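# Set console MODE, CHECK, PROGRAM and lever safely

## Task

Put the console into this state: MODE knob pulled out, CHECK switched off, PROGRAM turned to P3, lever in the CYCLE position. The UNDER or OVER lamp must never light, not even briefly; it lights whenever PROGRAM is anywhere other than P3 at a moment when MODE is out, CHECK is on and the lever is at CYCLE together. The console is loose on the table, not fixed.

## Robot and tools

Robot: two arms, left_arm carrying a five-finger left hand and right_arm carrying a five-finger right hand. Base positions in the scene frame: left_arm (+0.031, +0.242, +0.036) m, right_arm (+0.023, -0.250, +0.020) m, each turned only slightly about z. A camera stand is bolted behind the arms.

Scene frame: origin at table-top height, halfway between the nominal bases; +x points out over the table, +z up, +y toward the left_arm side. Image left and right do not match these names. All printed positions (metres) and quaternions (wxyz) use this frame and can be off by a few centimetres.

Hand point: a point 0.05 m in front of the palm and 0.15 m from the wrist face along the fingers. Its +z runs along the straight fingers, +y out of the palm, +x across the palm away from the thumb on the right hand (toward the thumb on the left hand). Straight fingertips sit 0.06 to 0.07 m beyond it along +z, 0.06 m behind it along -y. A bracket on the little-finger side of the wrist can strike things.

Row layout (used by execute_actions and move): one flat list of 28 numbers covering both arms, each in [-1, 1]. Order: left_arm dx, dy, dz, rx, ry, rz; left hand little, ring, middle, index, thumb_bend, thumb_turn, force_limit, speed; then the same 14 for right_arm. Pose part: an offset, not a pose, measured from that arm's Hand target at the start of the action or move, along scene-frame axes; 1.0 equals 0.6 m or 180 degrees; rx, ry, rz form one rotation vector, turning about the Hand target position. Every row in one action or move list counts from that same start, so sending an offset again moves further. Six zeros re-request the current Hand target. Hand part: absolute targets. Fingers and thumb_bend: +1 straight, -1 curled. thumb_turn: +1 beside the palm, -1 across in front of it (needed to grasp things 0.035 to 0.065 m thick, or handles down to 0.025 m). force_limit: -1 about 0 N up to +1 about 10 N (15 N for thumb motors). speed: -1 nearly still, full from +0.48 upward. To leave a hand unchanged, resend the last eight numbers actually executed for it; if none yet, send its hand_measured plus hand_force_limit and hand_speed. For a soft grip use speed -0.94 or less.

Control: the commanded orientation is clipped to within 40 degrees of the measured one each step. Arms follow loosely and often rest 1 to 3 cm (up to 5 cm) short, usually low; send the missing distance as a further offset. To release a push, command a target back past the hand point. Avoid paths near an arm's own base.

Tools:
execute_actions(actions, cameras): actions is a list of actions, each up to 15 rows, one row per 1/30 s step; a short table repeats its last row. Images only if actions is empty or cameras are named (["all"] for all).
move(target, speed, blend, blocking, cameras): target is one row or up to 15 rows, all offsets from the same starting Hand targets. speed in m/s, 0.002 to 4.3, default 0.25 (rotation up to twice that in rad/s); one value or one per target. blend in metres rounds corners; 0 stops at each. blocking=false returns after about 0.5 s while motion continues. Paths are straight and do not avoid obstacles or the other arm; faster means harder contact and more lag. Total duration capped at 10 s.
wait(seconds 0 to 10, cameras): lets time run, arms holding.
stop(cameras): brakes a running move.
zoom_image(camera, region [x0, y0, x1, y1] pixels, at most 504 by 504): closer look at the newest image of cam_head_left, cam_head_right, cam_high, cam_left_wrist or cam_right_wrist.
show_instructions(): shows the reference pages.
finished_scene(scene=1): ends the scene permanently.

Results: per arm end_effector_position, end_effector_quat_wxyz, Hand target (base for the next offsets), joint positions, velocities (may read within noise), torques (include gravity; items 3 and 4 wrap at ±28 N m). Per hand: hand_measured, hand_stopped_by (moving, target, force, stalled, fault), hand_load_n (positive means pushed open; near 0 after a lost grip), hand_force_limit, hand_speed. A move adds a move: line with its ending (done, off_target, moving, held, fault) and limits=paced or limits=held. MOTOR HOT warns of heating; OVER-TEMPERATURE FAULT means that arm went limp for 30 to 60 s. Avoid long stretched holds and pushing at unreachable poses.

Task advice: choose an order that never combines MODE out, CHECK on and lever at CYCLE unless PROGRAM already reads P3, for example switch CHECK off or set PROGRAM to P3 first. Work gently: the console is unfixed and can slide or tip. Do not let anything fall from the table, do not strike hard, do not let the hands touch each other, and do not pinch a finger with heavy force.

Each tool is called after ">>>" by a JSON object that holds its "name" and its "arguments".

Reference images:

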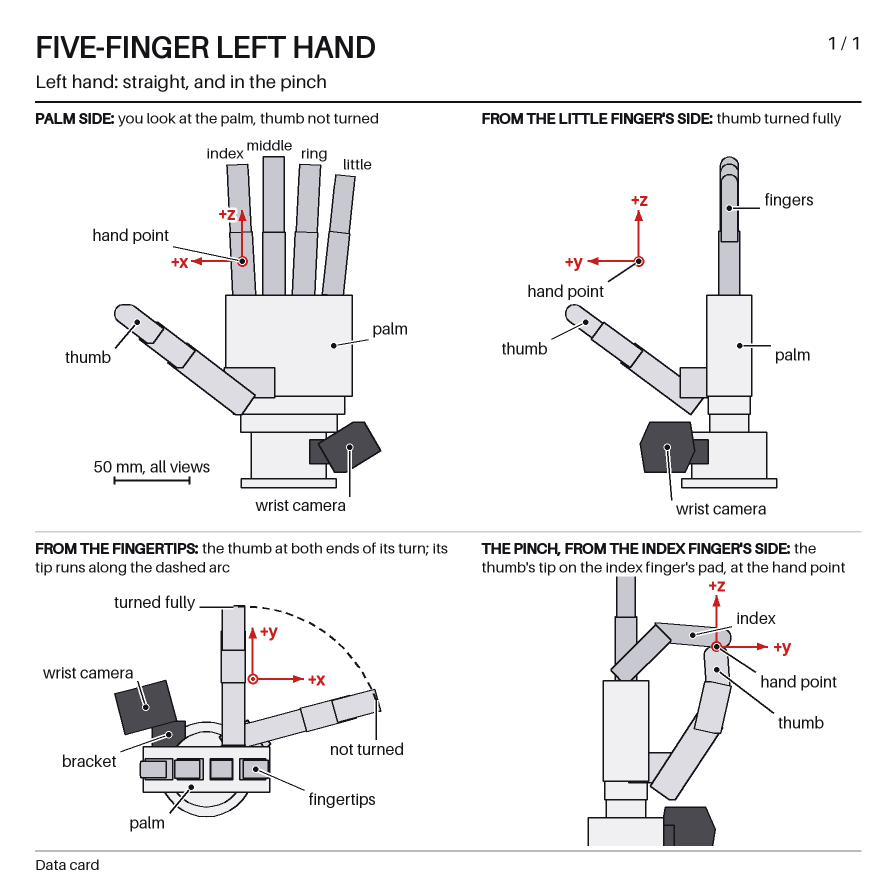

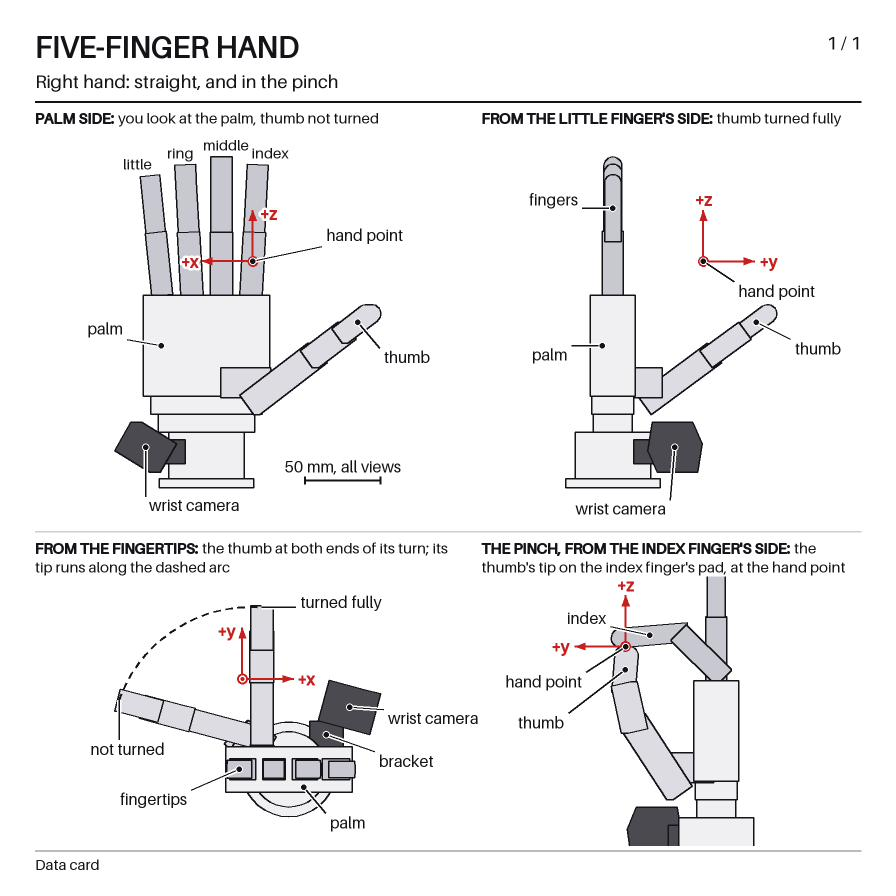

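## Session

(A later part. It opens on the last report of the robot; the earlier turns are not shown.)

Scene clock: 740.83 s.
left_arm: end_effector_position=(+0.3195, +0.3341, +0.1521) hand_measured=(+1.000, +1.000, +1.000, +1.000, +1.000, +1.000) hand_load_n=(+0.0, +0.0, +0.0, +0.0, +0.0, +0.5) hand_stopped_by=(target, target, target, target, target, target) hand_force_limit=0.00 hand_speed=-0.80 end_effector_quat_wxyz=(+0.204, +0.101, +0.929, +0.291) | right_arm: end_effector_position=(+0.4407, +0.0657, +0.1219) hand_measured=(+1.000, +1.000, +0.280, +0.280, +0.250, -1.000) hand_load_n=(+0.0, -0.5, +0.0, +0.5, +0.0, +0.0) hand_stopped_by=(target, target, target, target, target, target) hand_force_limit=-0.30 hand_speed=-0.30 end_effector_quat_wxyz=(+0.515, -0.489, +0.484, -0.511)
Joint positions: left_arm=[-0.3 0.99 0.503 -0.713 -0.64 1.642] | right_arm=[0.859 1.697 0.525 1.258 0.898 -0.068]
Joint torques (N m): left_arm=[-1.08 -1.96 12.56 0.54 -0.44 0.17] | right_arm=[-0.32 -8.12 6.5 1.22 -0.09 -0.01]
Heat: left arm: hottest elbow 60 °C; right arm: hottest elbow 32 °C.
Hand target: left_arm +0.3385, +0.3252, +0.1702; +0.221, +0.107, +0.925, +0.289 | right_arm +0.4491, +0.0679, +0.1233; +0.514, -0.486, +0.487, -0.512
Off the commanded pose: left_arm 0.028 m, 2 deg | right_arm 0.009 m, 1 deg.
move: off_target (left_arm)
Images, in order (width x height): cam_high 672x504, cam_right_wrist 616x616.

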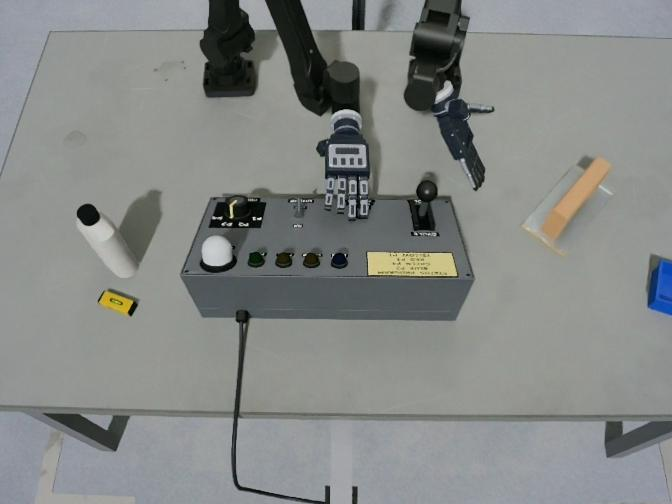

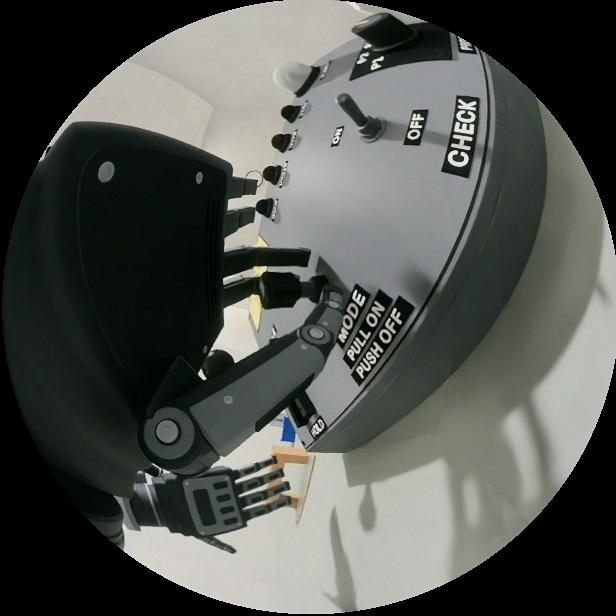

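>>> {"name": "move", "arguments": {"target": [0, 0, 0, 0, 0, 0, 1, 1, 1, 1, 1, 1, 0, -0.8, 0.0167, 0.014, 0.004, 0, 0, 0, 1, 1, 0.28, 0.28, 0.2, -1, -0.3, -0.3], "speed": 0.06, "cameras": ["cam_high", "cam_right_wrist"]}}

>>> {"name": "zoom_image", "arguments": {"camera": "cam_high", "region": [330, 170, 390, 230]}}

>>> {"name": "zoom_image", "arguments": {"camera": "cam_right_wrist", "region": [240, 220, 420, 400]}}

Scene clock: 750.03 s.
left_arm: end_effector_position=(+0.3195, +0.3341, +0.1521) hand_measured=(+1.000, +1.000, +1.000, +1.000, +1.000, +1.000) hand_load_n=(+0.0, +0.0, +0.0, +0.0, +0.0, +0.0) hand_stopped_by=(target, target, target, target, target, target) hand_force_limit=0.00 hand_speed=-0.80 end_effector_quat_wxyz=(+0.204, +0.101, +0.929, +0.291) | right_arm: end_effector_position=(+0.4485, +0.0722, +0.1248) hand_measured=(+1.000, +1.000, +0.280, +0.280, +0.200, -1.000) hand_load_n=(+0.0, +0.0, +0.0, +0.0, +0.0, +0.0) hand_stopped_by=(target, target, target, target, target, target) hand_force_limit=-0.30 hand_speed=-0.30 end_effector_quat_wxyz=(+0.514, -0.490, +0.483, -0.511)
Joint positions: left_arm=[-0.3 0.99 0.503 -0.713 -0.64 1.642] | right_arm=[0.853 1.7 0.554 1.229 0.893 -0.068]
Joint torques (N m): left_arm=[-0.85 -1.73 12.48 0.35 -0.42 0.21] | right_arm=[-0.32 -7.65 7.27 1.37 -0.13 -0.03]
Heat: left arm: hottest elbow 60 °C; right arm: hottest elbow 33 °C.
Hand target: left_arm +0.3385, +0.3252, +0.1702; +0.221, +0.107, +0.925, +0.289 | right_arm +0.4591, +0.0765, +0.1257; +0.514, -0.487, +0.487, -0.512
Off the commanded pose: left_arm 0.028 m, 2 deg | right_arm 0.011 m, 1 deg.
move: off_target (left_arm, right_arm)
Images, in order (width x height): cam_high 672x504, cam_right_wrist 616x616.

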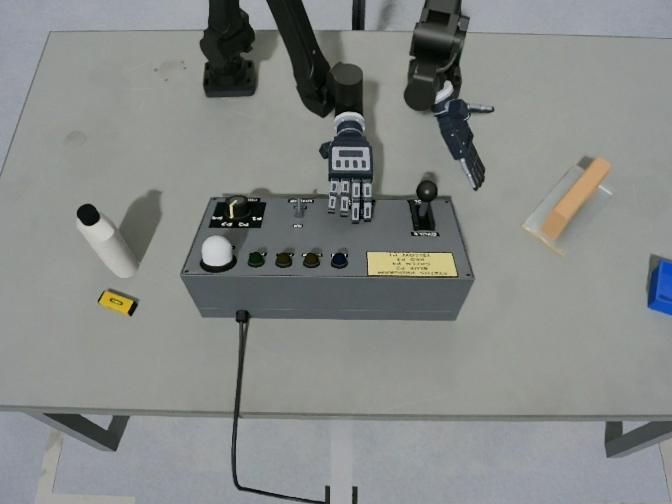

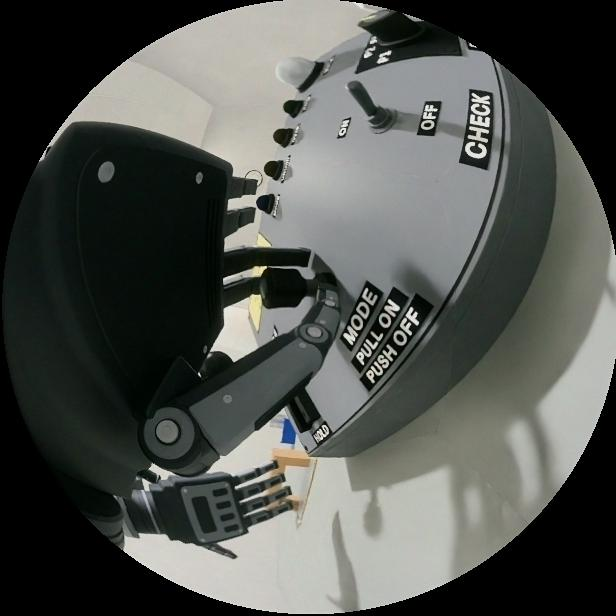

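Scaled by 8.400.

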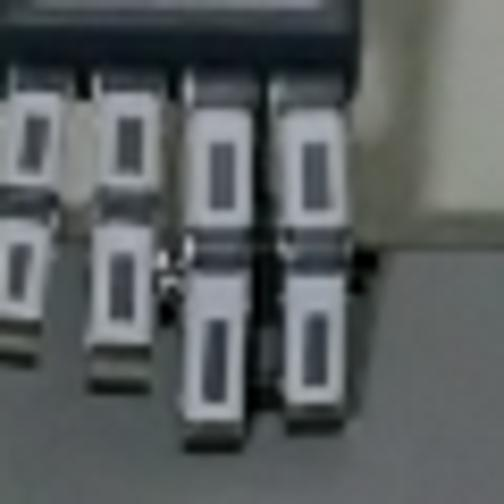

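Scaled by 2.800 from the camera's 616x616 image, which has a finer 880x880 frame.

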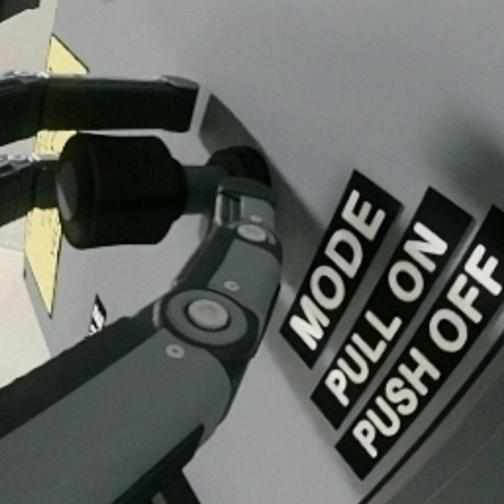

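>>> {"name": "move", "arguments": {"target": [0, 0, 0, 0, 0, 0, 1, 1, 1, 1, 1, 1, 0, -0.8, 0.0133, 0.0, 0.0167, 0, 0, 0, 1, 1, 0.28, 0.28, 0.2, -1, -0.3, -0.3], "speed": 0.06, "cameras": ["cam_high", "cam_right_wrist"]}}

>>> {"name": "zoom_image", "arguments": {"camera": "cam_high", "region": [330, 170, 390, 230]}}

>>> {"name": "zoom_image", "arguments": {"camera": "cam_right_wrist", "region": [240, 220, 420, 400]}}

Scene clock: 769.70 s.
left_arm: end_effector_position=(+0.3195, +0.3341, +0.1521) hand_measured=(+1.000, +1.000, +1.000, +1.000, +1.000, +1.000) hand_load_n=(+0.0, +0.0, +0.0, +0.0, +0.0, +0.0) hand_stopped_by=(target, target, target, target, target, target) hand_force_limit=0.00 hand_speed=-0.80 end_effector_quat_wxyz=(+0.204, +0.101, +0.929, +0.291) | right_arm: end_effector_position=(+0.4538, +0.0742, +0.1255) hand_measured=(+1.000, +1.000, +0.280, +0.280, +0.200, -1.000) hand_load_n=(+0.0, +0.0, -1.0, +0.0, +0.5, +0.0) hand_stopped_by=(target, target, target, target, target, target) hand_force_limit=-0.30 hand_speed=-0.30 end_effector_quat_wxyz=(+0.510, -0.497, +0.481, -0.511)
Joint positions: left_arm=[-0.3 0.99 0.503 -0.713 -0.64 1.642] | right_arm=[0.844 1.695 0.569 1.194 0.879 -0.068]
Joint torques (N m): left_arm=[-0.73 -1.67 12.71 0.44 -0.43 0.2] | right_arm=[-0.79 -9.23 7.5 1.02 -0.18 0.01]
Heat: left arm: hottest elbow 60 °C; right arm: hottest elbow 34 °C.
Hand target: left_arm +0.3385, +0.3252, +0.1702; +0.221, +0.107, +0.925, +0.289 | right_arm +0.4671, +0.0764, +0.1356; +0.514, -0.486, +0.487, -0.512
Off the commanded pose: left_arm 0.028 m, 2 deg | right_arm 0.017 m, 1 deg.
move: off_target (left_arm, right_arm)
Images, in order (width x height): cam_high 672x504, cam_right_wrist 616x616.

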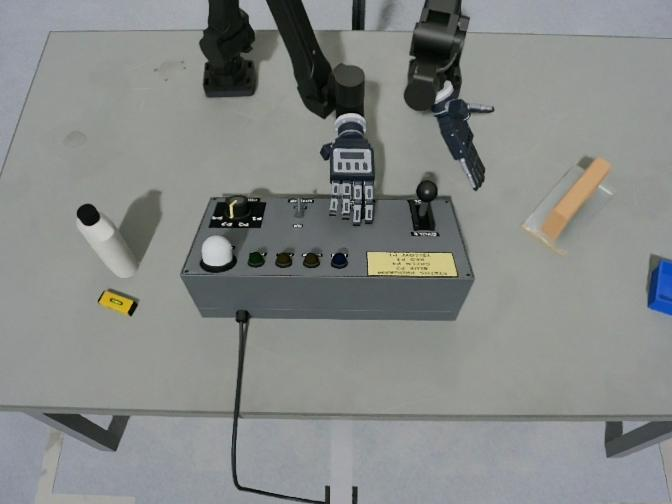

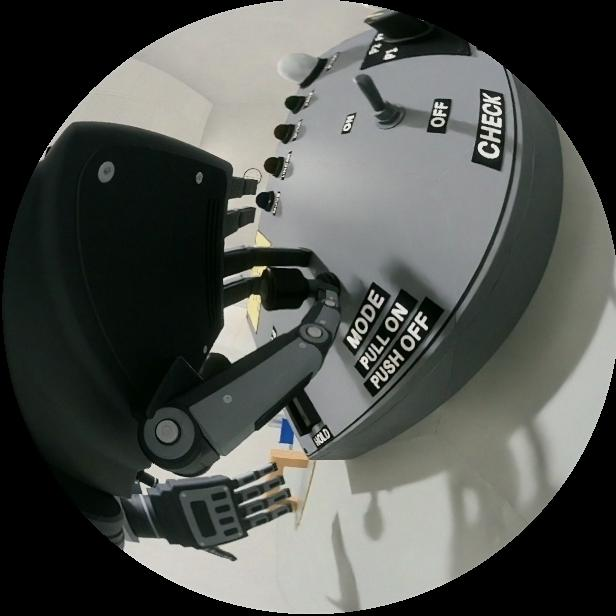

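Scaled by 8.400.

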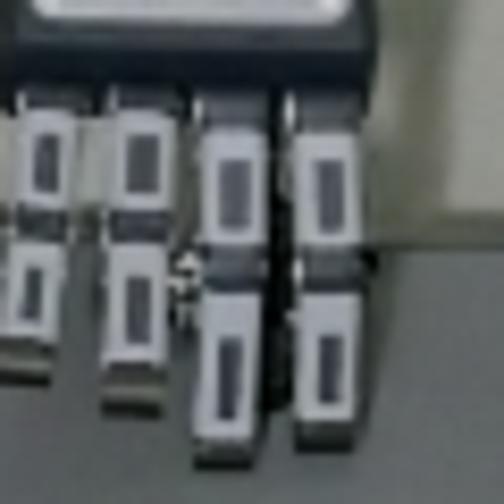

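Scaled by 2.800 from the camera's 616x616 image, which has a finer 880x880 frame.

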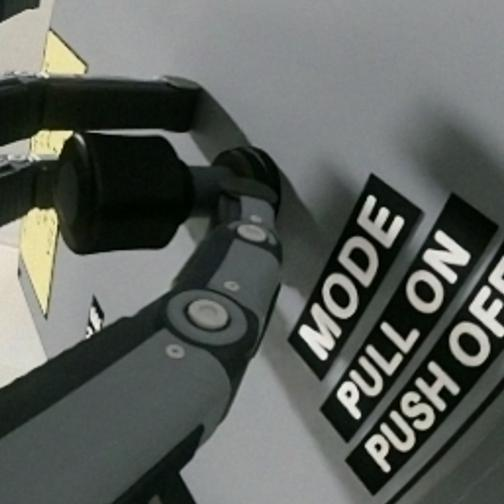

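>>> {"name": "move", "arguments": {"target": [0, 0, 0, 0, 0, 0, 1, 1, 1, 1, 1, 1, 0, -0.8, 0.0, -0.005, 0.012, 0, 0, 0, 1, 1, 0.28, 0.28, 0.2, -1, -0.3, -0.3], "speed": 0.06, "cameras": ["cam_high", "cam_right_wrist"]}}

>>> {"name": "zoom_image", "arguments": {"camera": "cam_high", "region": [330, 170, 390, 230]}}

>>> {"name": "zoom_image", "arguments": {"camera": "cam_right_wrist", "region": [240, 220, 420, 400]}}

Scene clock: 775.43 s.
left_arm: end_effector_position=(+0.3195, +0.3341, +0.1521) hand_measured=(+1.000, +1.000, +1.000, +1.000, +1.000, +1.000) hand_load_n=(+0.0, +0.0, +0.0, +0.0, +0.0, +0.0) hand_stopped_by=(target, target, target, target, target, target) hand_force_limit=0.00 hand_speed=-0.80 end_effector_quat_wxyz=(+0.204, +0.101, +0.929, +0.291) | right_arm: end_effector_position=(+0.4561, +0.0706, +0.1274) hand_measured=(+1.000, +1.000, +0.280, +0.280, +0.200, -1.000) hand_load_n=(+0.0, +0.0, +0.0, +0.0, +0.0, +0.0) hand_stopped_by=(target, target, target, target, target, target) hand_force_limit=-0.30 hand_speed=-0.30 end_effector_quat_wxyz=(+0.505, -0.501, +0.481, -0.512)
Joint positions: left_arm=[-0.3 0.99 0.503 -0.713 -0.64 1.642] | right_arm=[0.834 1.678 0.569 1.164 0.871 -0.068]
Joint torques (N m): left_arm=[-0.91 -1.73 12.53 0.38 -0.41 0.19] | right_arm=[-0.32 -9.64 7.41 1.28 -0.07 0.03]
Heat: left arm: hottest elbow 60 °C; right arm: hottest elbow 35 °C.
Hand target: left_arm +0.3385, +0.3252, +0.1702; +0.221, +0.107, +0.925, +0.289 | right_arm +0.4670, +0.0734, +0.1427; +0.514, -0.487, +0.487, -0.512
Off the commanded pose: left_arm 0.028 m, 2 deg | right_arm 0.019 m, 2 deg.
move: off_target (left_arm, right_arm)
Images, in order (width x height): cam_high 672x504, cam_right_wrist 616x616.

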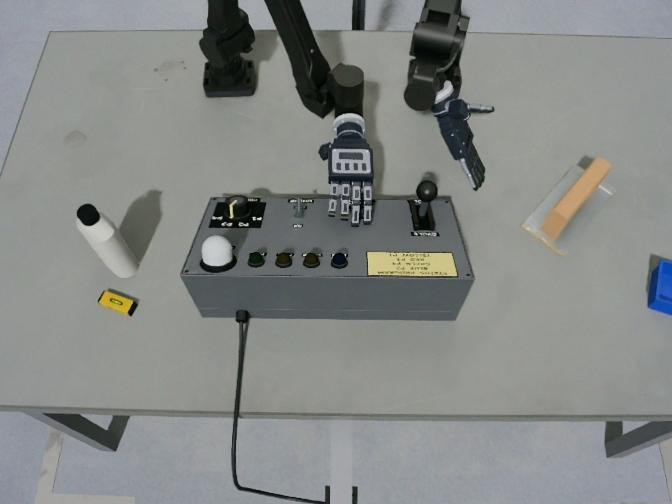

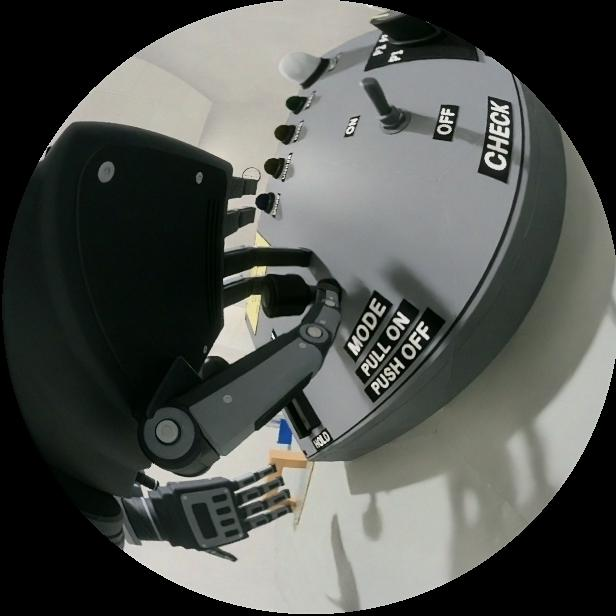

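Scaled by 8.400.

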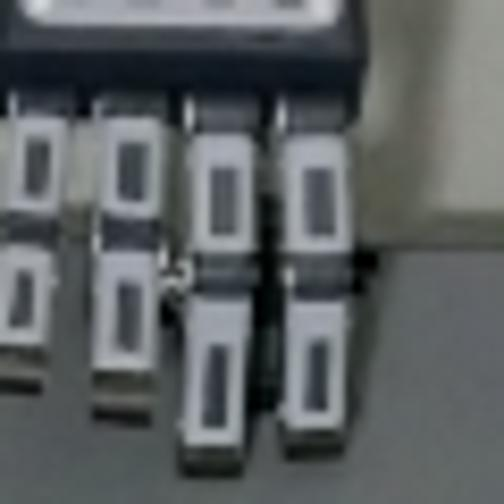

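Scaled by 2.800 from the camera's 616x616 image, which has a finer 880x880 frame.

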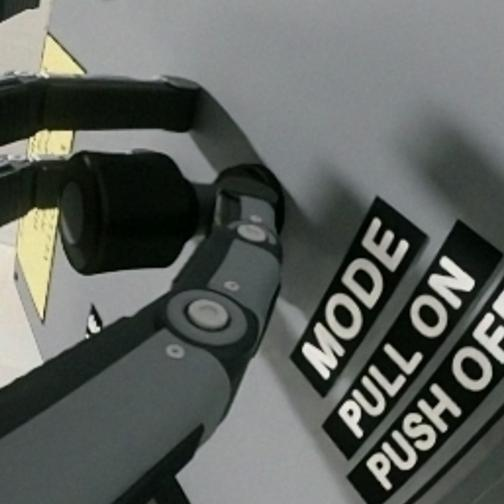

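>>> {"name": "move", "arguments": {"target": [0, 0, 0, 0, 0, 0, 1, 1, 1, 1, 1, 1, 0, -0.8, -0.005, 0.003, 0.012, 0, 0, 0, 1, 1, 0.28, 0.28, 0.2, -1, -0.3, -0.3], "speed": 0.06, "cameras": ["cam_high", "cam_right_wrist"]}}

>>> {"name": "zoom_image", "arguments": {"camera": "cam_high", "region": [330, 170, 390, 230]}}

>>> {"name": "zoom_image", "arguments": {"camera": "cam_right_wrist", "region": [240, 220, 420, 400]}}

Scene clock: 782.47 s.
left_arm: end_effector_position=(+0.3195, +0.3341, +0.1521) hand_measured=(+1.000, +1.000, +1.000, +1.000, +1.000, +1.000) hand_load_n=(+0.0, +0.0, +0.0, +0.0, +0.0, +0.0) hand_stopped_by=(target, target, target, target, target, target) hand_force_limit=0.00 hand_speed=-0.80 end_effector_quat_wxyz=(+0.204, +0.101, +0.929, +0.291) | right_arm: end_effector_position=(+0.4555, +0.0694, +0.1309) hand_measured=(+1.000, +1.000, +0.280, +0.280, +0.200, -1.000) hand_load_n=(+0.0, +0.0, +0.0, +0.0, +0.5, +0.5) hand_stopped_by=(target, target, target, target, target, target) hand_force_limit=-0.30 hand_speed=-0.30 end_effector_quat_wxyz=(+0.502, -0.504, +0.481, -0.513)
Joint positions: left_arm=[-0.3 0.99 0.503 -0.713 -0.64 1.642] | right_arm=[0.834 1.658 0.569 1.136 0.873 -0.068]
Joint torques (N m): left_arm=[-0.97 -0.85 12.48 0.39 -0.41 0.17] | right_arm=[0.09 -10.05 7.61 1.39 0.17 0]
Heat: left arm: hottest elbow 60 °C; right arm: hottest elbow 35 °C.
Hand target: left_arm +0.3385, +0.3252, +0.1702; +0.221, +0.107, +0.925, +0.289 | right_arm +0.4640, +0.0752, +0.1500; +0.514, -0.487, +0.487, -0.512
Off the commanded pose: left_arm 0.028 m, 2 deg | right_arm 0.022 m, 2 deg.
move: off_target (left_arm, right_arm)
Images, in order (width x height): cam_high 672x504, cam_right_wrist 616x616.

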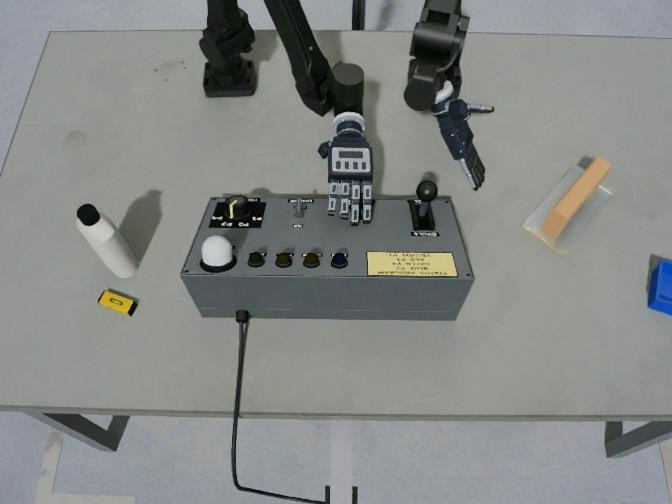

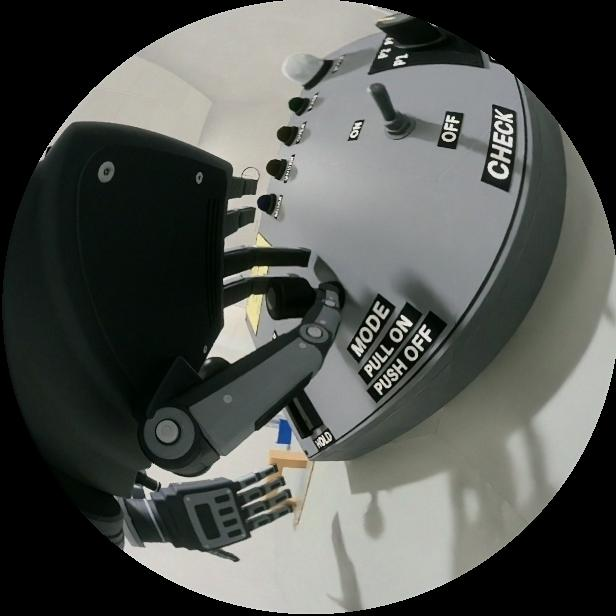

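Scaled by 8.400.

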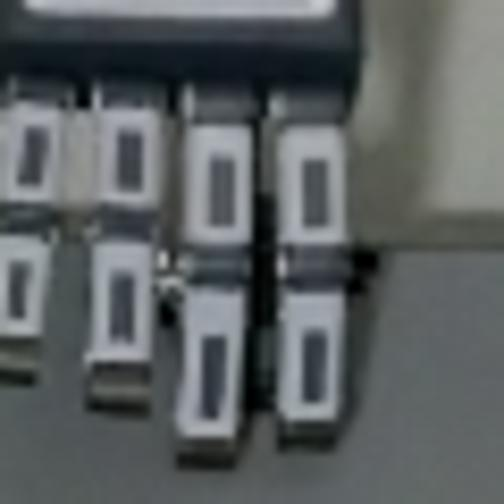

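Scaled by 2.800 from the camera's 616x616 image, which has a finer 880x880 frame.

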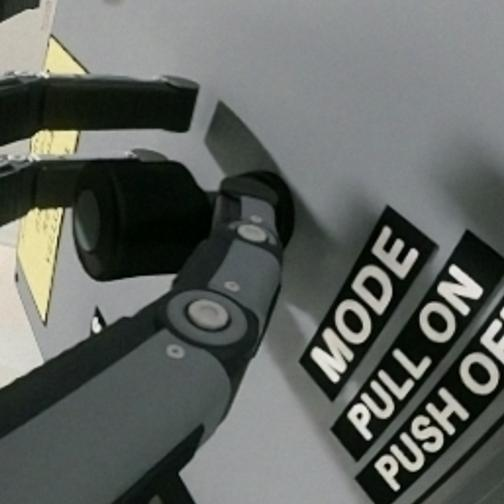

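>>> {"name": "move", "arguments": {"target": [0, 0, 0, 0, 0, 0, 1, 1, 1, 1, 1, 1, 0, -0.8, 0, 0, 0, 0, 0, 0, 1, 1, -0.3, -0.3, 0.2, -1, -0.2, -0.9], "speed": 0.06, "cameras": ["cam_high", "cam_right_wrist"]}}

>>> {"name": "zoom_image", "arguments": {"camera": "cam_high", "region": [330, 170, 390, 230]}}

>>> {"name": "zoom_image", "arguments": {"camera": "cam_right_wrist", "region": [240, 220, 420, 400]}}

Scene clock: 791.43 s.
left_arm: end_effector_position=(+0.3195, +0.3341, +0.1521) hand_measured=(+1.000, +1.000, +1.000, +1.000, +1.000, +1.000) hand_load_n=(+0.0, +0.0, +0.0, +0.0, -0.5, +0.0) hand_stopped_by=(target, target, target, target, target, target) hand_force_limit=0.00 hand_speed=-0.80 end_effector_quat_wxyz=(+0.204, +0.101, +0.929, +0.291) | right_arm: end_effector_position=(+0.4559, +0.0676, +0.1325) hand_measured=(+1.000, +1.000, -0.258, -0.092, +0.202, -1.000) hand_load_n=(+0.0, +0.0, +7.0, +1.0, +3.5, -0.5) hand_stopped_by=(target, target, force, force, target, target) hand_force_limit=-0.20 hand_speed=-0.90 end_effector_quat_wxyz=(+0.501, -0.500, +0.484, -0.515)
Joint positions: left_arm=[-0.3 0.99 0.503 -0.713 -0.64 1.642] | right_arm=[0.833 1.655 0.569 1.136 0.881 -0.068]
Joint torques (N m): left_arm=[-0.97 -1.38 12.55 0.4 -0.42 0.22] | right_arm=[0.79 -9.76 7.61 1.42 -0.13 -0.02]
Heat: left arm: hottest elbow 60 °C; right arm: hottest elbow 35 °C.
Hand target: left_arm +0.3385, +0.3252, +0.1702; +0.221, +0.107, +0.925, +0.289 | right_arm +0.4640, +0.0752, +0.1500; +0.514, -0.487, +0.487, -0.512
Off the commanded pose: left_arm 0.028 m, 2 deg | right_arm 0.021 m, 2 deg.
move: off_target (left_arm, right_arm)
Images, in order (width x height): cam_high 672x504, cam_right_wrist 616x616.

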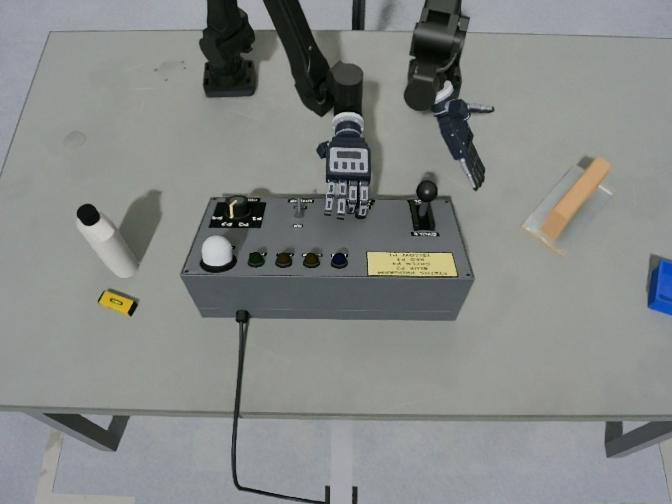

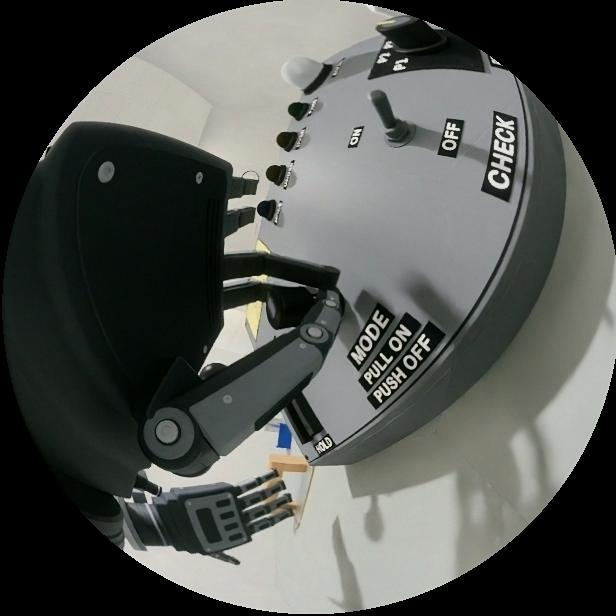

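Scaled by 8.400.

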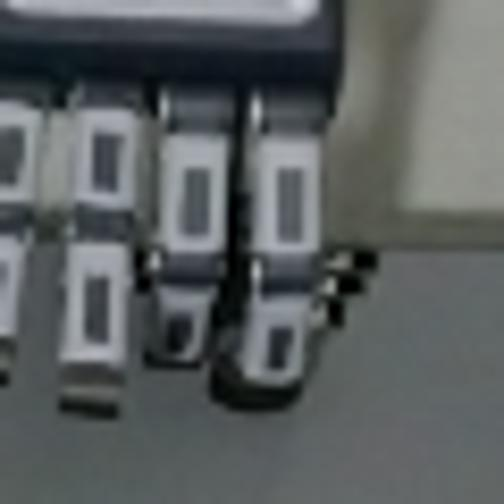

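Scaled by 2.800 from the camera's 616x616 image, which has a finer 880x880 frame.

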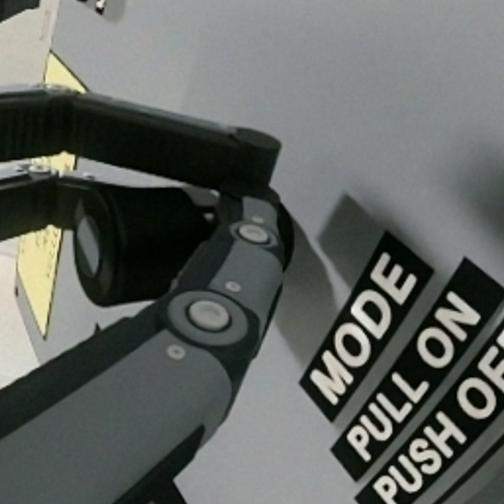

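>>> {"name": "move", "arguments": {"target": [0, 0, 0, 0, 0, 0, 1, 1, 1, 1, 1, 1, 0, -0.8, -0.0233, 0, 0.025, 0, 0, 0, 1, 1, -0.3, -0.3, 0.2, -1, -0.2, -0.9], "speed": 0.05, "cameras": ["cam_high", "cam_right_wrist"]}}

>>> {"name": "zoom_image", "arguments": {"camera": "cam_high", "region": [330, 170, 390, 230]}}

>>> {"name": "zoom_image", "arguments": {"camera": "cam_right_wrist", "region": [240, 220, 420, 400]}}

Scene clock: 801.70 s.
left_arm: end_effector_position=(+0.3195, +0.3341, +0.1521) hand_measured=(+1.000, +1.000, +1.000, +1.000, +1.000, +1.000) hand_load_n=(+0.0, +0.0, +0.0, +0.0, +0.0, +0.0) hand_stopped_by=(target, target, target, target, target, target) hand_force_limit=0.00 hand_speed=-0.80 end_effector_quat_wxyz=(+0.204, +0.101, +0.929, +0.291) | right_arm: end_effector_position=(+0.4544, +0.0622, +0.1355) hand_measured=(+1.000, +1.000, -0.258, -0.092, +0.202, -1.000) hand_load_n=(+0.0, +0.0, +6.5, +4.5, +4.5, +0.0) hand_stopped_by=(target, target, force, force, target, target) hand_force_limit=-0.20 hand_speed=-0.90 end_effector_quat_wxyz=(+0.487, -0.505, +0.488, -0.520)
Joint positions: left_arm=[-0.3 0.99 0.503 -0.713 -0.64 1.642] | right_arm=[0.834 1.623 0.569 1.077 0.9 -0.068]
Joint torques (N m): left_arm=[-0.15 -1.67 12.56 0.31 -0.41 0.18] | right_arm=[2.2 -11.75 6.54 2.07 0.18 -0.02]
Heat: left arm: hottest elbow 60 °C; right arm: hottest elbow 36 °C.
Hand target: left_arm +0.3385, +0.3252, +0.1702; +0.221, +0.107, +0.925, +0.289 | right_arm +0.4501, +0.0751, +0.1650; +0.514, -0.487, +0.487, -0.512
Off the commanded pose: left_arm 0.028 m, 2 deg | right_arm 0.033 m, 4 deg.
move: off_target (left_arm, right_arm)
Images, in order (width x height): cam_high 672x504, cam_right_wrist 616x616.

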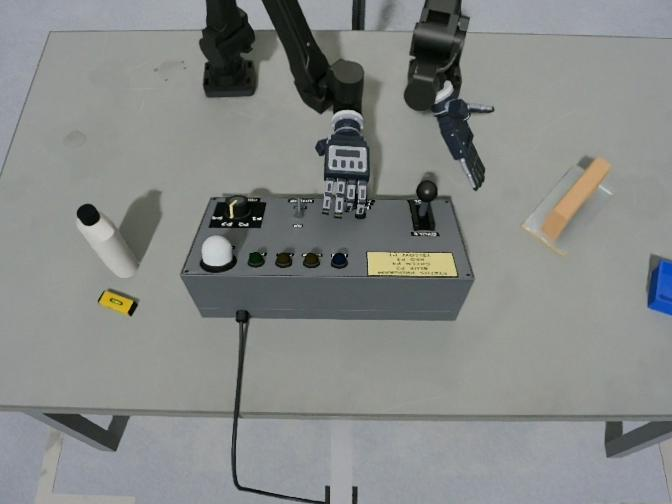

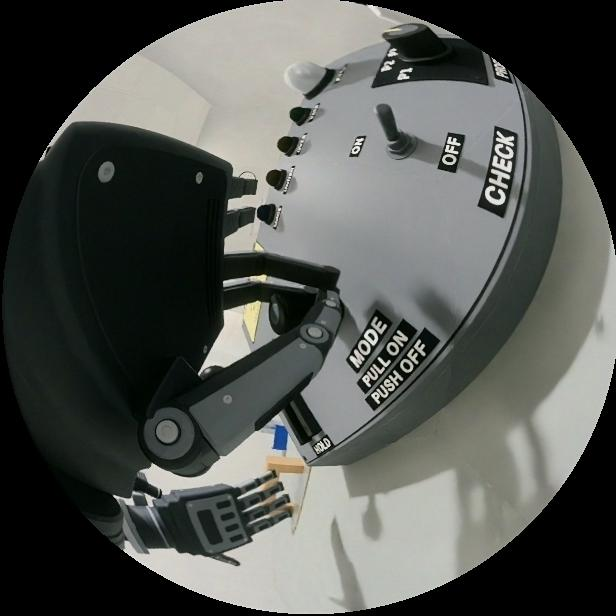

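Scaled by 8.400.

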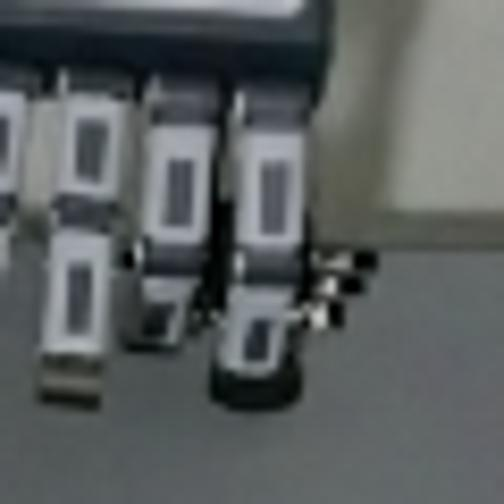

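Scaled by 2.800 from the camera's 616x616 image, which has a finer 880x880 frame.

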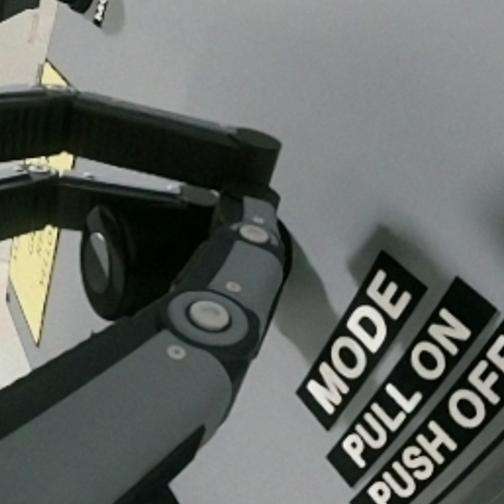

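>>> {"name": "move", "arguments": {"target": [0, 0, 0, 0, 0, 0, 1, 1, 1, 1, 1, 1, 0, -0.8, -0.012, 0, 0.025, 0, 0, 0, 1, 1, -0.3, -0.3, 0.2, -1, -0.2, -0.9], "speed": 0.05, "cameras": ["cam_high", "cam_right_wrist"]}}

>>> {"name": "zoom_image", "arguments": {"camera": "cam_high", "region": [330, 170, 390, 230]}}

>>> {"name": "zoom_image", "arguments": {"camera": "cam_right_wrist", "region": [240, 220, 420, 400]}}

Scene clock: 813.70 s.
left_arm: end_effector_position=(+0.3195, +0.3341, +0.1521) hand_measured=(+1.000, +1.000, +1.000, +1.000, +1.000, +1.000) hand_load_n=(+0.0, +0.0, +0.0, +0.0, +0.0, +0.0) hand_stopped_by=(target, target, target, target, target, target) hand_force_limit=0.00 hand_speed=-0.80 end_effector_quat_wxyz=(+0.204, +0.101, +0.929, +0.291) | right_arm: end_effector_position=(+0.4439, +0.0681, +0.1704) hand_measured=(+1.000, +1.000, -0.258, -0.092, +0.202, -1.000) hand_load_n=(+0.0, +0.0, +7.0, +0.0, +3.0, +0.5) hand_stopped_by=(target, target, force, force, target, target) hand_force_limit=-0.20 hand_speed=-0.90 end_effector_quat_wxyz=(+0.505, -0.490, +0.487, -0.518)
Joint positions: left_arm=[-0.3 0.99 0.503 -0.713 -0.64 1.642] | right_arm=[0.864 1.534 0.567 1.042 0.924 -0.075]
Joint torques (N m): left_arm=[-0.85 -1.49 12.34 0.35 -0.41 0.17] | right_arm=[1.26 -8.88 7.09 1.26 -0.11 0.03]
Heat: left arm: hottest elbow 60 °C; right arm: hottest elbow 36 °C.
Hand target: left_arm +0.3385, +0.3252, +0.1702; +0.221, +0.107, +0.925, +0.289 | right_arm +0.4429, +0.0752, +0.1799; +0.514, -0.487, +0.487, -0.512
Off the commanded pose: left_arm 0.028 m, 2 deg | right_arm 0.012 m, 1 deg.
move: off_target (left_arm, right_arm)
Images, in order (width x height): cam_high 672x504, cam_right_wrist 616x616.

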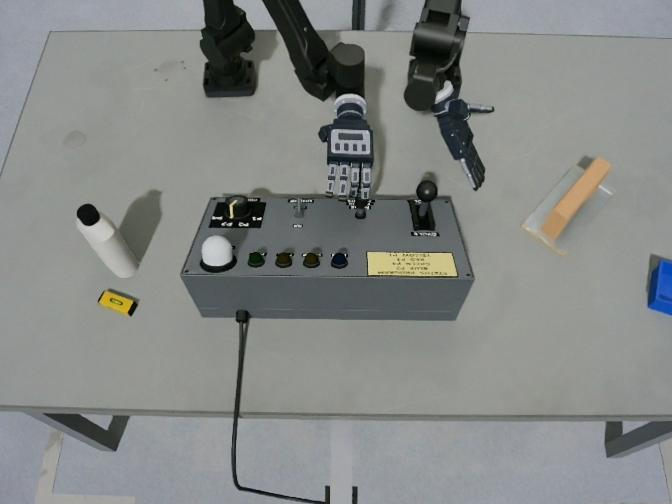

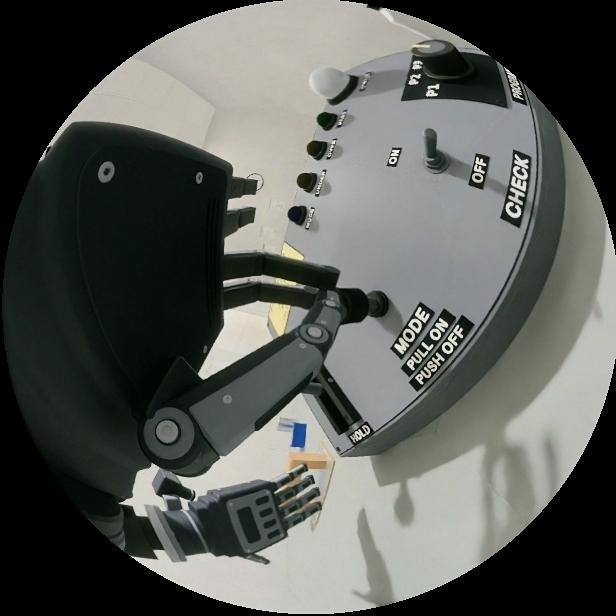

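Scaled by 8.400.

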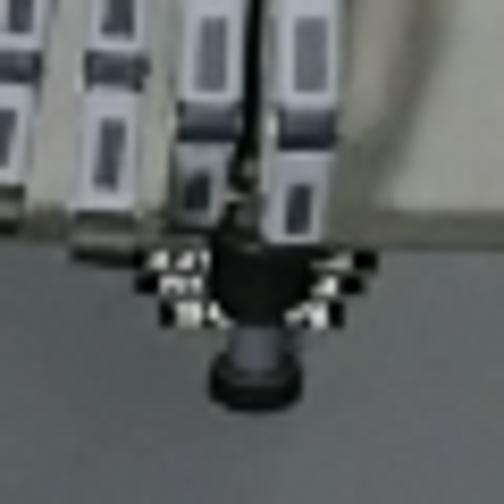

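Scaled by 2.800 from the camera's 616x616 image, which has a finer 880x880 frame.

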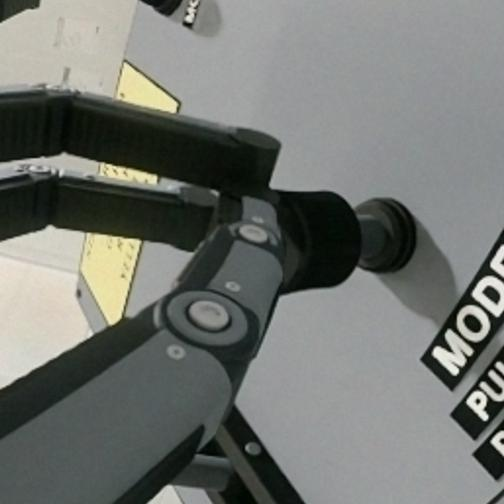

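>>> {"name": "move", "arguments": {"target": [0, 0, 0, 0, 0, 0, 1, 1, 1, 1, 1, 1, 0, -0.8, -0.032, 0, 0.015, 0, -0.0167, 0, 1, 1, 0.32, 0.32, 0.2, -1, -0.2, -0.2], "speed": 0.08, "cameras": ["cam_high", "cam_right_wrist"]}}

>>> {"name": "zoom_image", "arguments": {"camera": "cam_high", "region": [330, 170, 390, 230]}}

>>> {"name": "zoom_image", "arguments": {"camera": "cam_right_wrist", "region": [240, 220, 420, 400]}}

Scene clock: 874.47 s.
left_arm: end_effector_position=(+0.3195, +0.3341, +0.1521) hand_measured=(+1.000, +1.000, +1.000, +1.000, +1.000, +1.000) hand_load_n=(+0.0, +0.0, +0.0, +0.0, +0.0, +0.0) hand_stopped_by=(target, target, target, target, target, target) hand_force_limit=0.00 hand_speed=-0.80 end_effector_quat_wxyz=(+0.204, +0.101, +0.929, +0.291) | right_arm: end_effector_position=(+0.4273, +0.0723, +0.1789) hand_measured=(+1.000, +1.000, +0.320, +0.320, +0.200, -1.000) hand_load_n=(+0.0, +0.0, +0.0, +0.0, +0.0, +0.0) hand_stopped_by=(target, target, target, target, target, target) hand_force_limit=-0.20 hand_speed=-0.20 end_effector_quat_wxyz=(+0.516, -0.481, +0.475, -0.526)
Joint positions: left_arm=[-0.3 0.99 0.503 -0.713 -0.64 1.642] | right_arm=[0.91 1.534 0.543 1.142 0.959 -0.139]
Joint torques (N m): left_arm=[-0.5 -1.85 12.64 0.46 -0.43 0.19] | right_arm=[1.61 -8.41 5.89 2.74 0.05 -0.14]
Heat: left arm: hottest elbow 61 °C; right arm: hottest elbow 35 °C.
Hand target: left_arm +0.3385, +0.3252, +0.1702; +0.221, +0.107, +0.925, +0.289 | right_arm +0.4237, +0.0752, +0.1890; +0.526, -0.473, +0.473, -0.525
Off the commanded pose: left_arm 0.028 m, 2 deg | right_arm 0.011 m, 2 deg.
move: off_target (left_arm, right_arm)
Images, in order (width x height): cam_high 672x504, cam_right_wrist 616x616.

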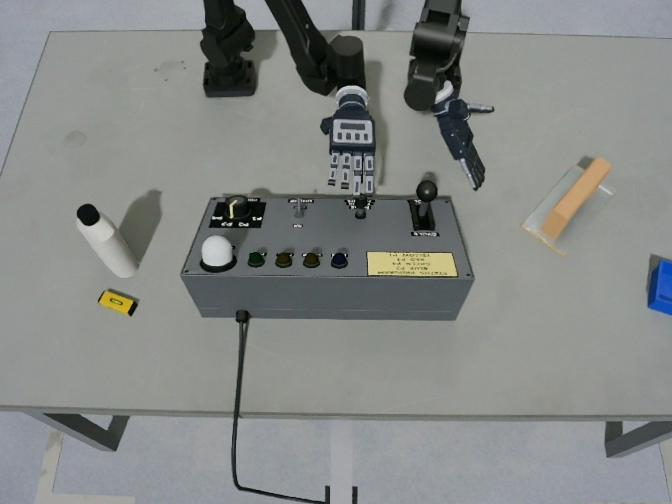

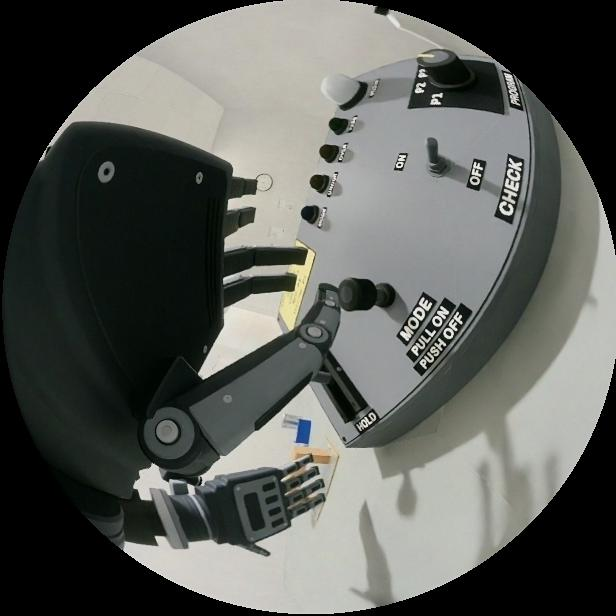

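Scaled by 8.400.

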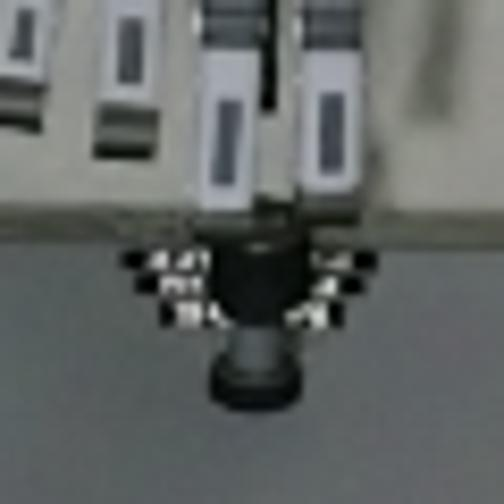

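Scaled by 2.800 from the camera's 616x616 image, which has a finer 880x880 frame.

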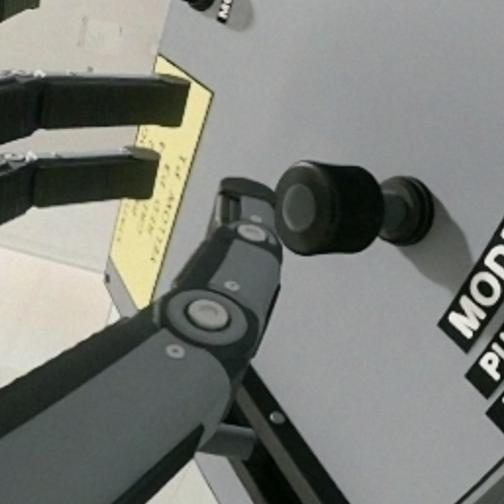

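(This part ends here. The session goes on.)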